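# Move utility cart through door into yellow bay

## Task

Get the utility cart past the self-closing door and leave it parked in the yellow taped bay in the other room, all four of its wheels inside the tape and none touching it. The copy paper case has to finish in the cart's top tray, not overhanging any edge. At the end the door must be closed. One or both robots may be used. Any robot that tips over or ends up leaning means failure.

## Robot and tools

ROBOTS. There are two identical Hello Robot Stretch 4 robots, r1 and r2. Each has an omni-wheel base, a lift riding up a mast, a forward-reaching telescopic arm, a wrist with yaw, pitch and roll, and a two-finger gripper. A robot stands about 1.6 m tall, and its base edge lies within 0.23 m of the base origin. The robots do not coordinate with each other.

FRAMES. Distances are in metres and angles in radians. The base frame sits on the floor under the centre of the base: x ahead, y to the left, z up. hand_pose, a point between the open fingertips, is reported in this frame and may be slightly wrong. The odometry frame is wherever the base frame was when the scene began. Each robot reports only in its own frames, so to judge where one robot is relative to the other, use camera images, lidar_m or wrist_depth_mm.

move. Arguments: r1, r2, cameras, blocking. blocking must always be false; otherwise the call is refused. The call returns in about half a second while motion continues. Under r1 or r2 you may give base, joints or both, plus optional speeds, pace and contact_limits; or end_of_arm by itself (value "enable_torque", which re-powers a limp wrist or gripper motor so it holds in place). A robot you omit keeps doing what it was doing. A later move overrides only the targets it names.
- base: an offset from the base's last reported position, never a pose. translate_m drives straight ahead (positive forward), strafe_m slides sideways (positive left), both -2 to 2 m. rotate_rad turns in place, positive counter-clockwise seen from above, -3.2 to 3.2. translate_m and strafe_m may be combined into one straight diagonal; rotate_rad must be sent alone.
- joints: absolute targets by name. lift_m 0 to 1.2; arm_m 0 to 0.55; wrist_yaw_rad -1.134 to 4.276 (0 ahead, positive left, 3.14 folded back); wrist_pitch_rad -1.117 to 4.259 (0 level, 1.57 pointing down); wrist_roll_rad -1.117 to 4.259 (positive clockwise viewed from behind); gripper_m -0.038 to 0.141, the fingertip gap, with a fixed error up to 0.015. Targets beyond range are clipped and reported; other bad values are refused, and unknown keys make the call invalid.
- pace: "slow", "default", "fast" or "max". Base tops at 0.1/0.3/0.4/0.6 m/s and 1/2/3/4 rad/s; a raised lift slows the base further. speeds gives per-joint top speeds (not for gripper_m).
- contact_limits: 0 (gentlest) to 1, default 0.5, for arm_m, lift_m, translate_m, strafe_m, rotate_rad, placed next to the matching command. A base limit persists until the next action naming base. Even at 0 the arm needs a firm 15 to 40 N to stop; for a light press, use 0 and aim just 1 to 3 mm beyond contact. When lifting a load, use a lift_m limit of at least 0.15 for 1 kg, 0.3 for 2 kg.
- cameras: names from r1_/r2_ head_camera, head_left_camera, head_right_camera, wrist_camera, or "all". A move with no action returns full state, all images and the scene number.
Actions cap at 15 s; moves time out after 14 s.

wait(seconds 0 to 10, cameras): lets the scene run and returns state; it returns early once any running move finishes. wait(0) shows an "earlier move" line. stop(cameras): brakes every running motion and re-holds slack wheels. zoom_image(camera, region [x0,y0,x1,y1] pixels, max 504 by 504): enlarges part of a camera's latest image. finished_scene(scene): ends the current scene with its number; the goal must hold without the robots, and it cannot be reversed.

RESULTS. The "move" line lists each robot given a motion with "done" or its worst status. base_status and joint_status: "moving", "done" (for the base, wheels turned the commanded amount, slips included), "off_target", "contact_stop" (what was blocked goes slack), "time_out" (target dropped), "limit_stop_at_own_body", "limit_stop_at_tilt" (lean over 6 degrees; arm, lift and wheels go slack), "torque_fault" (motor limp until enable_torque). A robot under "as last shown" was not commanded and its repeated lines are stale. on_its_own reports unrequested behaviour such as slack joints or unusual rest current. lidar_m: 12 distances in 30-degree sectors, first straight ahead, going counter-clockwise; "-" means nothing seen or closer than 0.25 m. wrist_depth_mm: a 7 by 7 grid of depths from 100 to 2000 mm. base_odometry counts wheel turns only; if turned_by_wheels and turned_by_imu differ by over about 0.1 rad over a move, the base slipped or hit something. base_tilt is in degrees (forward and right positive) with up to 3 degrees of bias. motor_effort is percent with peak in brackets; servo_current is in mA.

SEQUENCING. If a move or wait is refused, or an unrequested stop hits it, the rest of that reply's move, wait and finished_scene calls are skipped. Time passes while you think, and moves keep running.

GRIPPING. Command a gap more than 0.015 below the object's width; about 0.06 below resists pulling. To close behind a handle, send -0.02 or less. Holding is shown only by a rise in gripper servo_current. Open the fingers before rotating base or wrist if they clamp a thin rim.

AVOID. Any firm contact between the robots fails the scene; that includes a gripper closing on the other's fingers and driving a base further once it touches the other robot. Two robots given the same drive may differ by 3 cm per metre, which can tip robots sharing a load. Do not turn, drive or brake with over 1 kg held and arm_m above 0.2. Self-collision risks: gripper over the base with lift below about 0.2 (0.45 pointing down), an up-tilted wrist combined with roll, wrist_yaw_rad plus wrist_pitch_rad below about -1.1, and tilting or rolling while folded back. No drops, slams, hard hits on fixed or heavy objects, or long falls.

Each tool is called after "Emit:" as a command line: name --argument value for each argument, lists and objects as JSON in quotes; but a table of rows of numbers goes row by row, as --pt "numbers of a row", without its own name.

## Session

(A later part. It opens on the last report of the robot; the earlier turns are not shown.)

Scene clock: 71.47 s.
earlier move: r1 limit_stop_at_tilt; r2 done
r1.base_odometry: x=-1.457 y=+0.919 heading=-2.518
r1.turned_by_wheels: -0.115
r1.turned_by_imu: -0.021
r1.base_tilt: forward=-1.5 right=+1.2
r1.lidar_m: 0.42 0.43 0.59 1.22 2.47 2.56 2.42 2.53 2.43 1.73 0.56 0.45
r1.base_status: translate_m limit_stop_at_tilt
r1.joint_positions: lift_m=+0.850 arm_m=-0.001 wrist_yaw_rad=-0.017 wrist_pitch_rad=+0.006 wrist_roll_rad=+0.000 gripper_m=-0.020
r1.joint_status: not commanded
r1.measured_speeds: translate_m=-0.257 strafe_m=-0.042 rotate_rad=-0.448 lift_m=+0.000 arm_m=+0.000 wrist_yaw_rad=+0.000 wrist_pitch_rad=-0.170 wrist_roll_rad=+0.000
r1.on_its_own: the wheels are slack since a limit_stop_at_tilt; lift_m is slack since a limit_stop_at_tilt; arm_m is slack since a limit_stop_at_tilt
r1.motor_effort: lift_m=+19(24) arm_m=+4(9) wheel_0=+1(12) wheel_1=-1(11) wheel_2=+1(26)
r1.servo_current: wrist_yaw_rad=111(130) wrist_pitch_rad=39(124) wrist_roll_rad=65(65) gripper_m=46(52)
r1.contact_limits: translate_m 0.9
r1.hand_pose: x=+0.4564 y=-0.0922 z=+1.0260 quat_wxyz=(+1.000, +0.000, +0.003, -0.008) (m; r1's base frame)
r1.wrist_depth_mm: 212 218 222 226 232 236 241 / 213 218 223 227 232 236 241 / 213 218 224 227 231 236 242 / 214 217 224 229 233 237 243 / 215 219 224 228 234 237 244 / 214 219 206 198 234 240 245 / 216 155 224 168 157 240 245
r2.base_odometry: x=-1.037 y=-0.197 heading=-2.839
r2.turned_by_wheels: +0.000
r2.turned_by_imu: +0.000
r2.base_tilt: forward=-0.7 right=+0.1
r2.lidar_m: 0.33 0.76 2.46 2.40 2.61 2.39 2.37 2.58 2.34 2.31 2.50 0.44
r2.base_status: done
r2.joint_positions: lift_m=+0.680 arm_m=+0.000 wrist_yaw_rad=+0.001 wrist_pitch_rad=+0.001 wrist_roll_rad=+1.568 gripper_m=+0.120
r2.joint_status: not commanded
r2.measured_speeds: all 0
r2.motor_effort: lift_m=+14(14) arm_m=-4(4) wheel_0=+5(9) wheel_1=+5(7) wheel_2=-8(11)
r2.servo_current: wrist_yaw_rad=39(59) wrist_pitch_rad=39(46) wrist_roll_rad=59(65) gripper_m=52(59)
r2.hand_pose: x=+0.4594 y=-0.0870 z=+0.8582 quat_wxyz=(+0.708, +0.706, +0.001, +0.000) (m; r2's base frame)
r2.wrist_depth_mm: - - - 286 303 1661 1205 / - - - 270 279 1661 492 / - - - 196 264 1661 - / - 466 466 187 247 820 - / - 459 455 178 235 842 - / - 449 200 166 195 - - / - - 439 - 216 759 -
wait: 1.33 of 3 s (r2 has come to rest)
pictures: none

Emit:
stop

Emit:
move --r2 '{"joints":{"gripper_m":-0.03}}' --r1 '{"base":{"translate_m":-0.1},"joints":{"lift_m":0.25}}' --blocking false

Emit:
wait --seconds 2

Emit:
wait --seconds 2 --cameras '["r1_head_camera","r2_head_camera"]'

Scene clock: 82.20 s.
earlier move: r1 limit_stop_at_tilt
stop: r1's wheels hold again
r1.base_odometry: x=-1.390 y=+0.949 heading=-2.677
r1.turned_by_wheels: -0.160
r1.turned_by_imu: -0.168
r1.base_tilt: forward=-1.6 right=+1.3
r1.lidar_m: 0.49 0.48 0.60 0.95 2.38 2.70 2.37 2.37 2.63 2.33 0.82 0.59
r1.base_status: translate_m limit_stop_at_tilt (by the wheels' count: -0.040 of +0.700)
r1.joint_positions: lift_m=+0.849 arm_m=-0.001 wrist_yaw_rad=-0.001 wrist_pitch_rad=+0.003 wrist_roll_rad=+0.000 gripper_m=-0.020
r1.joint_status: not commanded
r1.measured_speeds: all 0
r1.on_its_own: lift_m is slack since a limit_stop_at_tilt; arm_m is slack since a limit_stop_at_tilt
r1.motor_effort: lift_m=+19(24) arm_m=+2(9) wheel_0=+0(12) wheel_1=+0(11) wheel_2=+0(26)
r1.servo_current: wrist_yaw_rad=39(130) wrist_pitch_rad=52(124) wrist_roll_rad=46(72) gripper_m=46(52)
r1.contact_limits: translate_m 0.9
r1.hand_pose: x=+0.4579 y=-0.0877 z=+1.0265 quat_wxyz=(+1.000, +0.000, +0.002, -0.001) (m; r1's base frame)
r1.wrist_depth_mm: 283 296 310 329 347 366 377 / 285 297 312 327 347 366 373 / 283 297 310 330 349 368 373 / 282 298 310 329 347 370 373 / 285 298 314 332 351 370 377 / 285 298 307 198 347 373 377 / 285 294 310 180 178 375 377
r2.base_odometry: x=-1.037 y=-0.197 heading=-2.839
r2.turned_by_wheels: +0.000
r2.turned_by_imu: +0.001
r2.base_tilt: forward=-0.7 right=+0.0
r2.lidar_m: 0.35 0.79 2.45 2.38 2.58 2.42 2.35 2.56 2.37 2.31 2.50 0.44
r2.base_status: done
r2.joint_positions: lift_m=+0.680 arm_m=+0.000 wrist_yaw_rad=+0.001 wrist_pitch_rad=+0.001 wrist_roll_rad=+1.568 gripper_m=+0.120
r2.joint_status: not commanded
r2.measured_speeds: all 0
r2.motor_effort: lift_m=+14(14) arm_m=-4(4) wheel_0=+5(9) wheel_1=+5(7) wheel_2=-8(11)
r2.servo_current: wrist_yaw_rad=39(59) wrist_pitch_rad=39(52) wrist_roll_rad=46(65) gripper_m=46(59)
r2.hand_pose: x=+0.4594 y=-0.0870 z=+0.8582 quat_wxyz=(+0.708, +0.706, +0.001, +0.000) (m; r2's base frame)
r2.wrist_depth_mm: - - - 287 303 1661 1229 / - - - 271 281 1661 492 / - - - 196 264 1708 - / - 466 462 188 248 809 - / - 459 455 178 236 842 - / - 452 200 167 195 - - / - - 439 - 214 759 -
pictures: none

Scene clock: 82.70 s.
move: r1 moving; r2 moving
r1.base_odometry: x=-1.362 y=+0.963 heading=-2.678
r1.turned_by_wheels: +0.000
r1.turned_by_imu: +0.000
r1.base_tilt: forward=-1.6 right=+1.3
r1.lidar_m: 0.51 0.54 0.65 1.04 2.36 2.63 2.34 2.34 2.66 2.34 0.86 0.61
r1.base_status: translate_m moving
r1.joint_positions: lift_m=+0.812 arm_m=-0.001 wrist_yaw_rad=-0.001 wrist_pitch_rad=+0.003 wrist_roll_rad=+0.000 gripper_m=-0.020
r1.joint_status: lift_m moving
r1.measured_speeds: translate_m=-0.121 strafe_m=+0.000 rotate_rad=+0.001 lift_m=-0.146 arm_m=+0.000 wrist_yaw_rad=+0.000 wrist_pitch_rad=+0.000 wrist_roll_rad=+0.000
r1.on_its_own: arm_m is slack since a limit_stop_at_tilt
r1.motor_effort: lift_m=+10(18) arm_m=+2(2) wheel_0=-6(8) wheel_1=-6(7) wheel_2=+8(9)
r1.servo_current: wrist_yaw_rad=52(59) wrist_pitch_rad=39(46) wrist_roll_rad=65(65) gripper_m=46(52)
r1.hand_pose: x=+0.4579 y=-0.0877 z=+0.9890 quat_wxyz=(+1.000, +0.000, +0.002, -0.001) (m; r1's base frame)
r1.wrist_depth_mm: 303 319 334 351 370 392 389 / 306 320 336 353 373 394 379 / 306 320 334 353 373 392 382 / 307 322 336 357 373 397 384 / 306 320 338 353 375 392 384 / 307 322 330 198 377 399 389 / 306 317 183 183 179 404 389
r2.base_odometry: x=-1.037 y=-0.197 heading=-2.839
r2.turned_by_wheels: +0.000
r2.turned_by_imu: +0.000
r2.base_tilt: forward=-0.7 right=+0.1
r2.lidar_m: 0.34 0.79 2.47 2.41 2.60 2.43 2.36 2.57 2.35 2.32 2.48 0.46
r2.base_status: not commanded
r2.joint_positions: lift_m=+0.680 arm_m=+0.000 wrist_yaw_rad=+0.001 wrist_pitch_rad=+0.003 wrist_roll_rad=+1.568 gripper_m=+0.106
r2.joint_status: gripper_m moving
r2.measured_speeds: translate_m=+0.000 strafe_m=+0.000 rotate_rad=+0.000 lift_m=-0.001 arm_m=+0.000 wrist_yaw_rad=-0.001 wrist_pitch_rad=+0.015 wrist_roll_rad=+0.000
r2.motor_effort: lift_m=+15(15) arm_m=-4(4) wheel_0=+4(5) wheel_1=+5(6) wheel_2=-8(8)
r2.servo_current: wrist_yaw_rad=39(59) wrist_pitch_rad=39(39) wrist_roll_rad=46(65) gripper_m=117(117)
r2.hand_pose: x=+0.4594 y=-0.0871 z=+0.8575 quat_wxyz=(+0.708, +0.706, +0.002, -0.001) (m; r2's base frame)
r2.wrist_depth_mm: - - - 225 304 1708 1229 / - - - 211 285 1661 488 / - - - 198 264 1808 - / - 469 466 188 251 - - / - 459 452 178 236 798 - / - 445 197 167 213 182 - / - 436 436 - 215 759 -
pictures: none

Scene clock: 84.43 s.
earlier move: r1 moving; r2 done
r1.base_odometry: x=-1.300 y=+0.993 heading=-2.678
r1.turned_by_wheels: +0.000
r1.turned_by_imu: +0.000
r1.base_tilt: forward=-1.6 right=+1.2
r1.lidar_m: 0.58 0.59 0.73 1.18 2.36 2.56 2.26 2.27 2.64 2.35 1.00 0.69
r1.base_status: done
r1.joint_positions: lift_m=+0.337 arm_m=-0.001 wrist_yaw_rad=-0.001 wrist_pitch_rad=+0.003 wrist_roll_rad=+0.000 gripper_m=-0.020
r1.joint_status: lift_m moving
r1.measured_speeds: translate_m=+0.000 strafe_m=+0.000 rotate_rad=+0.000 lift_m=-0.233 arm_m=+0.000 wrist_yaw_rad=+0.000 wrist_pitch_rad=+0.000 wrist_roll_rad=+0.000
r1.on_its_own: arm_m is slack since a limit_stop_at_tilt
r1.motor_effort: lift_m=+11(18) arm_m=+2(2) wheel_0=-1(8) wheel_1=-2(7) wheel_2=-1(10)
r1.servo_current: wrist_yaw_rad=52(72) wrist_pitch_rad=39(52) wrist_roll_rad=39(65) gripper_m=39(52)
r1.hand_pose: x=+0.4579 y=-0.0877 z=+0.5144 quat_wxyz=(+1.000, +0.000, +0.002, -0.001) (m; r1's base frame)
r1.wrist_depth_mm: 370 384 404 427 449 469 418 / 370 389 407 427 452 469 421 / 366 387 407 427 455 477 415 / 370 387 410 430 452 477 427 / 370 387 407 430 459 477 430 / 373 392 397 198 452 477 436 / 370 384 179 180 162 459 433
r2.base_odometry: x=-1.038 y=-0.198 heading=-2.840
r2.turned_by_wheels: -0.001
r2.turned_by_imu: +0.000
r2.base_tilt: forward=-0.6 right=+0.1
r2.lidar_m: 0.34 0.73 2.47 2.38 2.60 2.40 2.36 2.57 2.36 2.31 2.51 0.44
r2.base_status: not commanded
r2.joint_positions: lift_m=+0.680 arm_m=+0.000 wrist_yaw_rad=-0.007 wrist_pitch_rad=+0.001 wrist_roll_rad=+1.569 gripper_m=-0.028
r2.joint_status: all done
r2.measured_speeds: all 0
r2.motor_effort: lift_m=+19(19) arm_m=+4(6) wheel_0=+0(5) wheel_1=+0(6) wheel_2=-3(9)
r2.servo_current: wrist_yaw_rad=46(65) wrist_pitch_rad=33(65) wrist_roll_rad=52(65) gripper_m=117(312)
r2.hand_pose: x=+0.4586 y=-0.0895 z=+0.8577 quat_wxyz=(+0.708, +0.706, -0.002, -0.003) (m; r2's base frame)
r2.wrist_depth_mm: - - - 291 301 1756 1205 / - - - 273 279 1756 512 / - - - 258 264 1808 - / - - 466 189 249 809 - / - - 455 179 236 831 - / - - 183 170 178 - - / - - 442 - 213 - -
wait: 1.73 of 2 s (r2 has come to rest)
pictures: none

Scene clock: 85.47 s.
earlier move: r1 done
r1.base_odometry: x=-1.300 y=+0.993 heading=-2.678
r1.turned_by_wheels: +0.000
r1.turned_by_imu: +0.000
r1.base_tilt: forward=-1.6 right=+1.3
r1.lidar_m: 0.60 0.60 0.72 1.19 2.37 2.56 2.26 2.29 2.63 2.36 1.01 0.66
r1.base_status: done
r1.joint_positions: lift_m=+0.250 arm_m=-0.001 wrist_yaw_rad=-0.001 wrist_pitch_rad=+0.003 wrist_roll_rad=+0.000 gripper_m=-0.020
r1.joint_status: all done
r1.measured_speeds: all 0
r1.on_its_own: arm_m is slack since a limit_stop_at_tilt
r1.motor_effort: lift_m=+13(18) arm_m=+2(2) wheel_0=-2(8) wheel_1=-2(7) wheel_2=-1(10)
r1.servo_current: wrist_yaw_rad=59(72) wrist_pitch_rad=52(52) wrist_roll_rad=39(65) gripper_m=39(52)
r1.hand_pose: x=+0.4579 y=-0.0877 z=+0.4277 quat_wxyz=(+1.000, +0.000, +0.002, -0.001) (m; r1's base frame)
r1.wrist_depth_mm: 366 384 407 427 452 473 415 / 368 387 404 430 452 469 421 / 366 384 402 427 455 469 410 / 373 387 407 430 455 473 427 / 373 389 404 430 455 473 433 / 373 387 399 199 459 480 430 / 370 384 179 179 162 459 433
r2.base_odometry: x=-1.038 y=-0.198 heading=-2.840
r2.turned_by_wheels: +0.000
r2.turned_by_imu: +0.000
r2.base_tilt: forward=-0.7 right=+0.1
r2.lidar_m: 0.34 0.74 2.47 2.40 2.60 2.42 2.37 2.56 2.38 2.32 2.50 0.46
r2.base_status: not commanded
r2.joint_positions: lift_m=+0.680 arm_m=+0.000 wrist_yaw_rad=-0.007 wrist_pitch_rad=+0.001 wrist_roll_rad=+1.569 gripper_m=-0.028
r2.joint_status: all done
r2.measured_speeds: all 0
r2.motor_effort: lift_m=+19(19) arm_m=+5(6) wheel_0=+0(5) wheel_1=-1(6) wheel_2=-3(9)
r2.servo_current: wrist_yaw_rad=46(65) wrist_pitch_rad=46(65) wrist_roll_rad=46(65) gripper_m=124(312)
r2.hand_pose: x=+0.4586 y=-0.0895 z=+0.8577 quat_wxyz=(+0.708, +0.706, -0.002, -0.003) (m; r2's base frame)
r2.wrist_depth_mm: - - - 290 301 1756 1182 / - - - 273 281 1756 517 / - - - 258 264 1808 - / - - 469 189 248 809 - / - - 459 179 236 820 - / - - 183 170 178 - - / - - 442 - 213 - -
wait: 1.03 of 2 s (r1 has come to rest)
pictures: r1_head_camera, r2_head_camera
Images, in order (width x height): r1_head_camera 420x560, r2_head_camera 420x560.

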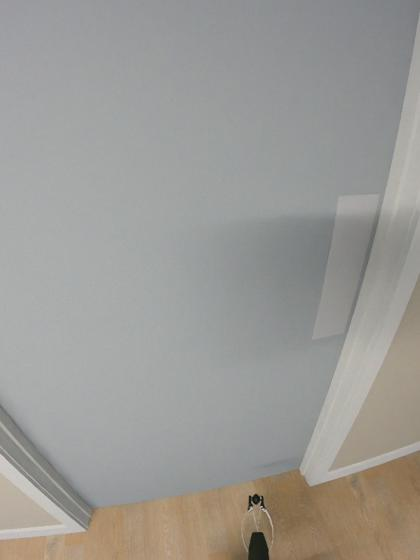

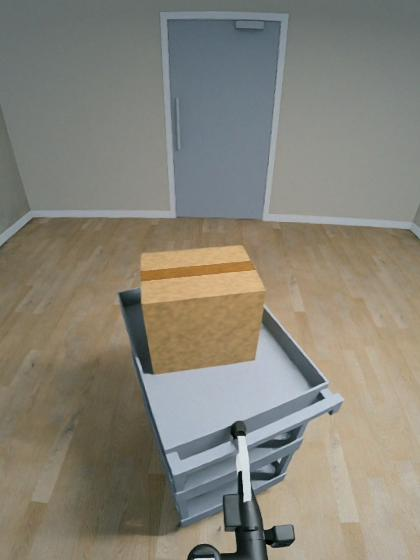

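Emit:
move --r1 '{"base":{"rotate_rad":0.17},"joints":{"arm_m":0.0}}' --blocking false

Emit:
wait --seconds 2

Emit:
move --r1 '{"base":{"strafe_m":-0.22}}' --blocking false

Emit:
wait --seconds 2.5

Emit:
move --r1 '{"base":{"translate_m":0.35},"contact_limits":{"translate_m":0.9},"pace":"slow"}' --blocking false

Emit:
wait --seconds 5 --cameras '["r1_head_camera","r2_head_camera"]'

Scene clock: 96.47 s.
move: r1 moving
r1.base_odometry: x=-1.300 y=+0.993 heading=-2.515
r1.turned_by_wheels: +0.163
r1.turned_by_imu: +0.164
r1.base_tilt: forward=-1.6 right=+1.3
r1.lidar_m: 0.59 0.62 0.74 1.78 2.45 2.40 2.26 2.35 2.49 2.37 0.81 0.62
r1.base_status: rotate_rad moving
r1.joint_positions: lift_m=+0.250 arm_m=+0.000 wrist_yaw_rad=-0.001 wrist_pitch_rad=+0.003 wrist_roll_rad=+0.000 gripper_m=-0.020
r1.joint_status: all done
r1.measured_speeds: translate_m=+0.000 strafe_m=+0.001 rotate_rad=+0.190 lift_m=+0.000 arm_m=+0.001 wrist_yaw_rad=+0.000 wrist_pitch_rad=+0.000 wrist_roll_rad=+0.000
r1.motor_effort: lift_m=+12(13) arm_m=+4(6) wheel_0=-2(9) wheel_1=-2(7) wheel_2=-2(6)
r1.servo_current: wrist_yaw_rad=52(72) wrist_pitch_rad=39(46) wrist_roll_rad=52(72) gripper_m=39(46)
r1.hand_pose: x=+0.4591 y=-0.0877 z=+0.4277 quat_wxyz=(+1.000, +0.000, +0.002, -0.001) (m; r1's base frame)
r1.wrist_depth_mm: 375 382 384 392 394 399 404 / 379 382 387 392 397 399 404 / 379 387 387 392 399 399 404 / 384 387 389 394 399 402 407 / 384 387 392 397 399 407 407 / 384 389 392 198 402 402 413 / 384 384 180 183 171 407 413
r2: as last shown
r2.lidar_m: 0.34 0.74 2.47 2.42 2.57 2.42 2.37 2.56 2.37 2.33 2.51 0.48
r2.motor_effort: lift_m=+19(19) arm_m=+4(5) wheel_0=-1(1) wheel_1=-1(1) wheel_2=-3(4)
r2.servo_current: wrist_yaw_rad=59(59) wrist_pitch_rad=39(46) wrist_roll_rad=52(52) gripper_m=117(130)
r2.wrist_depth_mm: - - - 290 301 1756 1205 / - - - 273 279 1756 508 / - - - 259 263 1863 - / - - 466 190 249 809 - / - - 455 180 236 820 - / - - 184 170 179 - - / - - 442 - 213 - -
pictures: none

Scene clock: 96.83 s.
earlier move: r1 done
r1.base_odometry: x=-1.300 y=+0.993 heading=-2.508
r1.turned_by_wheels: +0.006
r1.turned_by_imu: +0.006
r1.base_tilt: forward=-1.6 right=+1.3
r1.lidar_m: 0.60 0.63 0.73 1.81 2.42 2.35 2.24 2.33 2.48 2.35 0.82 0.63
r1.base_status: done
r1.joint_positions: lift_m=+0.250 arm_m=+0.000 wrist_yaw_rad=-0.001 wrist_pitch_rad=+0.003 wrist_roll_rad=+0.000 gripper_m=-0.020
r1.joint_status: all done
r1.measured_speeds: all 0
r1.motor_effort: lift_m=+12(13) arm_m=+4(6) wheel_0=-3(9) wheel_1=-2(7) wheel_2=-2(6)
r1.servo_current: wrist_yaw_rad=39(72) wrist_pitch_rad=39(46) wrist_roll_rad=39(72) gripper_m=39(46)
r1.hand_pose: x=+0.4591 y=-0.0877 z=+0.4277 quat_wxyz=(+1.000, +0.000, +0.002, -0.001) (m; r1's base frame)
r1.wrist_depth_mm: 379 384 387 389 392 399 399 / 382 382 389 392 392 397 402 / 382 384 389 394 397 399 404 / 384 382 389 392 394 399 402 / 384 389 389 394 399 402 407 / 384 387 392 198 397 402 402 / 387 387 180 183 170 404 410
r2.base_odometry: x=-1.038 y=-0.198 heading=-2.840
r2.turned_by_wheels: +0.000
r2.turned_by_imu: +0.000
r2.base_tilt: forward=-0.7 right=+0.1
r2.lidar_m: 0.33 0.72 2.49 2.41 2.59 2.40 2.36 2.54 2.35 2.31 2.50 0.46
r2.base_status: not commanded
r2.joint_positions: lift_m=+0.680 arm_m=+0.000 wrist_yaw_rad=-0.007 wrist_pitch_rad=+0.001 wrist_roll_rad=+1.569 gripper_m=-0.028
r2.joint_status: not commanded
r2.measured_speeds: all 0
r2.motor_effort: lift_m=+19(19) arm_m=+4(5) wheel_0=+0(1) wheel_1=-1(1) wheel_2=-3(4)
r2.servo_current: wrist_yaw_rad=59(59) wrist_pitch_rad=39(46) wrist_roll_rad=52(52) gripper_m=117(130)
r2.hand_pose: x=+0.4586 y=-0.0895 z=+0.8577 quat_wxyz=(+0.708, +0.706, -0.002, -0.003) (m; r2's base frame)
r2.wrist_depth_mm: - - - 291 301 1756 1205 / - - - 273 281 1756 517 / - - - 258 262 1808 - / - - 469 189 250 809 - / - - 459 179 236 831 - / - - 184 170 178 - - / - - 445 - 213 - -
wait: 0.37 of 2 s (r1 has come to rest)
pictures: none

Scene clock: 97.33 s.
move: r1 moving
r1.base_odometry: x=-1.322 y=+1.023 heading=-2.508
r1.turned_by_wheels: +0.000
r1.turned_by_imu: +0.000
r1.base_tilt: forward=-1.6 right=+1.3
r1.lidar_m: 0.59 0.64 0.73 1.85 2.47 2.37 2.24 2.33 2.45 2.31 0.77 0.65
r1.base_status: strafe_m moving
r1.joint_positions: lift_m=+0.250 arm_m=+0.000 wrist_yaw_rad=-0.001 wrist_pitch_rad=+0.003 wrist_roll_rad=+0.000 gripper_m=-0.020
r1.joint_status: not commanded
r1.measured_speeds: translate_m=-0.001 strafe_m=-0.140 rotate_rad=+0.005 lift_m=+0.000 arm_m=+0.000 wrist_yaw_rad=+0.000 wrist_pitch_rad=+0.000 wrist_roll_rad=+0.000
r1.motor_effort: lift_m=+12(13) arm_m=+4(4) wheel_0=+9(9) wheel_1=-9(10) wheel_2=+1(1)
r1.servo_current: wrist_yaw_rad=72(72) wrist_pitch_rad=39(46) wrist_roll_rad=46(59) gripper_m=39(46)
r1.hand_pose: x=+0.4591 y=-0.0877 z=+0.4277 quat_wxyz=(+1.000, +0.000, +0.002, -0.001) (m; r1's base frame)
r1.wrist_depth_mm: 382 382 389 389 392 399 399 / 382 387 387 394 394 399 399 / 379 384 392 394 397 399 404 / 384 384 389 394 397 402 407 / 384 389 392 394 397 399 407 / 387 392 392 198 399 404 404 / 387 392 179 184 170 404 407
r2: as last shown
r2.lidar_m: 0.34 0.76 2.48 2.40 2.60 2.41 2.36 2.53 2.37 2.32 2.50 0.44
r2.motor_effort: lift_m=+19(19) arm_m=+4(5) wheel_0=+0(1) wheel_1=+0(1) wheel_2=-3(4)
r2.servo_current: wrist_yaw_rad=59(65) wrist_pitch_rad=39(46) wrist_roll_rad=52(52) gripper_m=124(130)
r2.wrist_depth_mm: - - - 291 301 1756 1205 / - - - 273 279 1756 512 / - - - 258 264 1756 - / - - 469 189 250 820 - / - - 459 179 236 831 - / - - 184 170 179 - - / - - 445 - 213 - -
pictures: none

Scene clock: 98.87 s.
earlier move: r1 done
r1.base_odometry: x=-1.431 y=+1.171 heading=-2.508
r1.turned_by_wheels: +0.000
r1.turned_by_imu: -0.001
r1.base_tilt: forward=-1.6 right=+1.3
r1.lidar_m: 0.61 0.62 0.83 1.84 2.64 2.36 2.25 2.35 2.24 2.15 0.78 0.60
r1.base_status: done
r1.joint_positions: lift_m=+0.250 arm_m=+0.000 wrist_yaw_rad=-0.001 wrist_pitch_rad=+0.003 wrist_roll_rad=+0.000 gripper_m=-0.020
r1.joint_status: not commanded
r1.measured_speeds: all 0
r1.motor_effort: lift_m=+13(13) arm_m=+4(4) wheel_0=+1(10) wheel_1=+0(11) wheel_2=+0(2)
r1.servo_current: wrist_yaw_rad=52(72) wrist_pitch_rad=46(52) wrist_roll_rad=59(72) gripper_m=46(52)
r1.hand_pose: x=+0.4591 y=-0.0877 z=+0.4277 quat_wxyz=(+1.000, +0.000, +0.002, -0.001) (m; r1's base frame)
r1.wrist_depth_mm: 387 392 394 402 404 366 - / 387 392 394 402 404 373 - / 387 392 399 399 407 355 - / 389 392 399 404 407 377 - / 392 397 399 404 410 377 - / 394 397 399 198 407 377 - / 397 394 179 402 170 325 -
r2.base_odometry: x=-1.038 y=-0.198 heading=-2.840
r2.turned_by_wheels: +0.000
r2.turned_by_imu: +0.000
r2.base_tilt: forward=-0.6 right=+0.1
r2.lidar_m: 0.34 0.75 2.49 2.41 2.61 2.42 2.34 2.53 2.38 2.33 2.51 0.47
r2.base_status: not commanded
r2.joint_positions: lift_m=+0.680 arm_m=+0.000 wrist_yaw_rad=-0.007 wrist_pitch_rad=+0.001 wrist_roll_rad=+1.569 gripper_m=-0.028
r2.joint_status: not commanded
r2.measured_speeds: all 0
r2.motor_effort: lift_m=+19(19) arm_m=+5(5) wheel_0=+0(1) wheel_1=-1(1) wheel_2=-3(4)
r2.servo_current: wrist_yaw_rad=52(72) wrist_pitch_rad=39(46) wrist_roll_rad=46(59) gripper_m=137(137)
r2.hand_pose: x=+0.4586 y=-0.0895 z=+0.8577 quat_wxyz=(+0.708, +0.706, -0.002, -0.003) (m; r2's base frame)
r2.wrist_depth_mm: - - - 291 303 1808 1205 / - - - 273 278 1808 517 / - - - 258 265 1808 - / - - 466 189 249 809 - / - - 462 179 236 820 - / - - 183 169 179 - - / - - 445 - 213 - -
wait: 1.53 of 2.5 s (r1 has come to rest)
pictures: none

Scene clock: 99.37 s.
move: r1 moving
r1.base_odometry: x=-1.441 y=+1.163 heading=-2.508
r1.turned_by_wheels: +0.000
r1.turned_by_imu: +0.000
r1.base_tilt: forward=-1.6 right=+1.3
r1.lidar_m: 0.59 0.62 0.84 1.78 2.65 2.38 2.25 2.37 2.27 2.13 0.78 0.57
r1.base_status: translate_m moving
r1.joint_positions: lift_m=+0.250 arm_m=+0.000 wrist_yaw_rad=-0.001 wrist_pitch_rad=+0.003 wrist_roll_rad=+0.000 gripper_m=-0.020
r1.joint_status: not commanded
r1.measured_speeds: translate_m=+0.049 strafe_m=+0.000 rotate_rad=-0.001 lift_m=+0.000 arm_m=+0.000 wrist_yaw_rad=+0.000 wrist_pitch_rad=+0.000 wrist_roll_rad=+0.000
r1.motor_effort: lift_m=+13(13) arm_m=+4(4) wheel_0=+6(6) wheel_1=+5(6) wheel_2=-6(6)
r1.servo_current: wrist_yaw_rad=59(59) wrist_pitch_rad=52(59) wrist_roll_rad=59(59) gripper_m=46(46)
r1.contact_limits: translate_m 0.9
r1.hand_pose: x=+0.4591 y=-0.0877 z=+0.4277 quat_wxyz=(+1.000, +0.000, +0.002, -0.001) (m; r1's base frame)
r1.wrist_depth_mm: 377 382 384 389 392 364 - / 377 382 387 389 397 364 - / 382 382 387 392 397 353 - / 382 387 387 392 397 355 - / 379 384 387 392 397 359 - / 379 387 387 198 397 359 - / 379 387 180 183 170 324 -
r2: as last shown
r2.base_tilt: forward=-0.7 right=+0.1
r2.lidar_m: 0.32 0.73 2.47 2.40 2.61 2.40 2.36 2.56 2.36 2.32 2.48 0.46
r2.motor_effort: lift_m=+19(19) arm_m=+4(5) wheel_0=-1(1) wheel_1=-1(1) wheel_2=-3(3)
r2.servo_current: wrist_yaw_rad=59(65) wrist_pitch_rad=46(46) wrist_roll_rad=59(59) gripper_m=124(137)
r2.wrist_depth_mm: - - - 290 303 1756 1205 / - - - 273 278 1808 517 / - - - 258 264 1808 - / - - 469 190 249 820 - / - - 459 179 236 820 - / - - 184 169 178 - - / - - 445 - 213 - -
pictures: none

Scene clock: 103.63 s.
earlier move: r1 done
r1.base_odometry: x=-1.712 y=+0.964 heading=-2.508
r1.turned_by_wheels: +0.000
r1.turned_by_imu: +0.001
r1.base_tilt: forward=-1.6 right=+1.3
r1.lidar_m: 0.39 0.40 0.47 0.76 2.69 2.73 2.61 2.70 2.24 0.98 0.30 0.34
r1.base_status: done
r1.joint_positions: lift_m=+0.250 arm_m=+0.000 wrist_yaw_rad=-0.004 wrist_pitch_rad=+0.003 wrist_roll_rad=+0.000 gripper_m=-0.020
r1.joint_status: not commanded
r1.measured_speeds: all 0
r1.motor_effort: lift_m=+13(13) arm_m=+7(10) wheel_0=+6(15) wheel_1=+5(10) wheel_2=-10(21)
r1.servo_current: wrist_yaw_rad=39(78) wrist_pitch_rad=39(59) wrist_roll_rad=59(72) gripper_m=39(52)
r1.contact_limits: translate_m 0.9
r1.hand_pose: x=+0.4587 y=-0.0885 z=+0.4278 quat_wxyz=(+1.000, +0.000, +0.001, -0.002) (m; r1's base frame)
r1.wrist_depth_mm: 196 206 218 234 250 265 - / 195 207 220 234 250 265 - / 195 206 220 234 250 267 - / 197 207 220 234 250 267 - / 197 208 221 235 250 267 - / 195 208 208 200 251 267 1430 / 197 204 218 179 153 270 1042
r2.base_odometry: x=-1.038 y=-0.198 heading=-2.840
r2.turned_by_wheels: +0.000
r2.turned_by_imu: +0.001
r2.base_tilt: forward=-0.7 right=+0.1
r2.lidar_m: 0.33 0.76 2.49 2.40 2.55 2.39 2.36 2.58 2.36 2.32 2.50 0.43
r2.base_status: not commanded
r2.joint_positions: lift_m=+0.680 arm_m=+0.000 wrist_yaw_rad=-0.007 wrist_pitch_rad=+0.001 wrist_roll_rad=+1.569 gripper_m=-0.028
r2.joint_status: not commanded
r2.measured_speeds: all 0
r2.motor_effort: lift_m=+19(19) arm_m=+4(5) wheel_0=-1(1) wheel_1=-1(1) wheel_2=-3(4)
r2.servo_current: wrist_yaw_rad=59(78) wrist_pitch_rad=39(46) wrist_roll_rad=52(59) gripper_m=124(137)
r2.hand_pose: x=+0.4586 y=-0.0895 z=+0.8577 quat_wxyz=(+0.708, +0.706, -0.002, -0.003) (m; r2's base frame)
r2.wrist_depth_mm: - - - 291 303 1708 1205 / - - - 274 279 1756 512 / - - - 259 264 1863 - / - - 469 189 249 809 - / - - 462 179 236 820 - / - - 183 170 179 - - / - - 442 - 214 - -
wait: 4.27 of 5 s (r1 has come to rest)
pictures: r1_head_camera, r2_head_camera
Images, in order (width x height): r1_head_camera 420x560, r2_head_camera 420x560.

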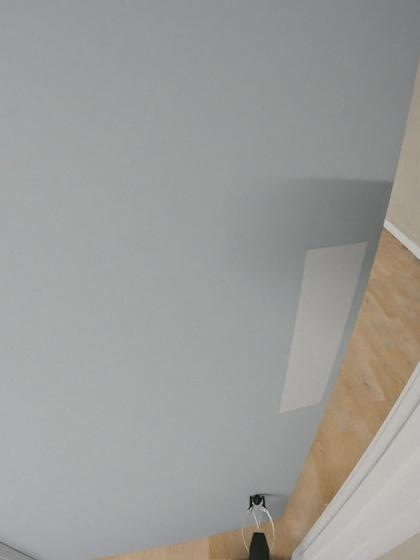

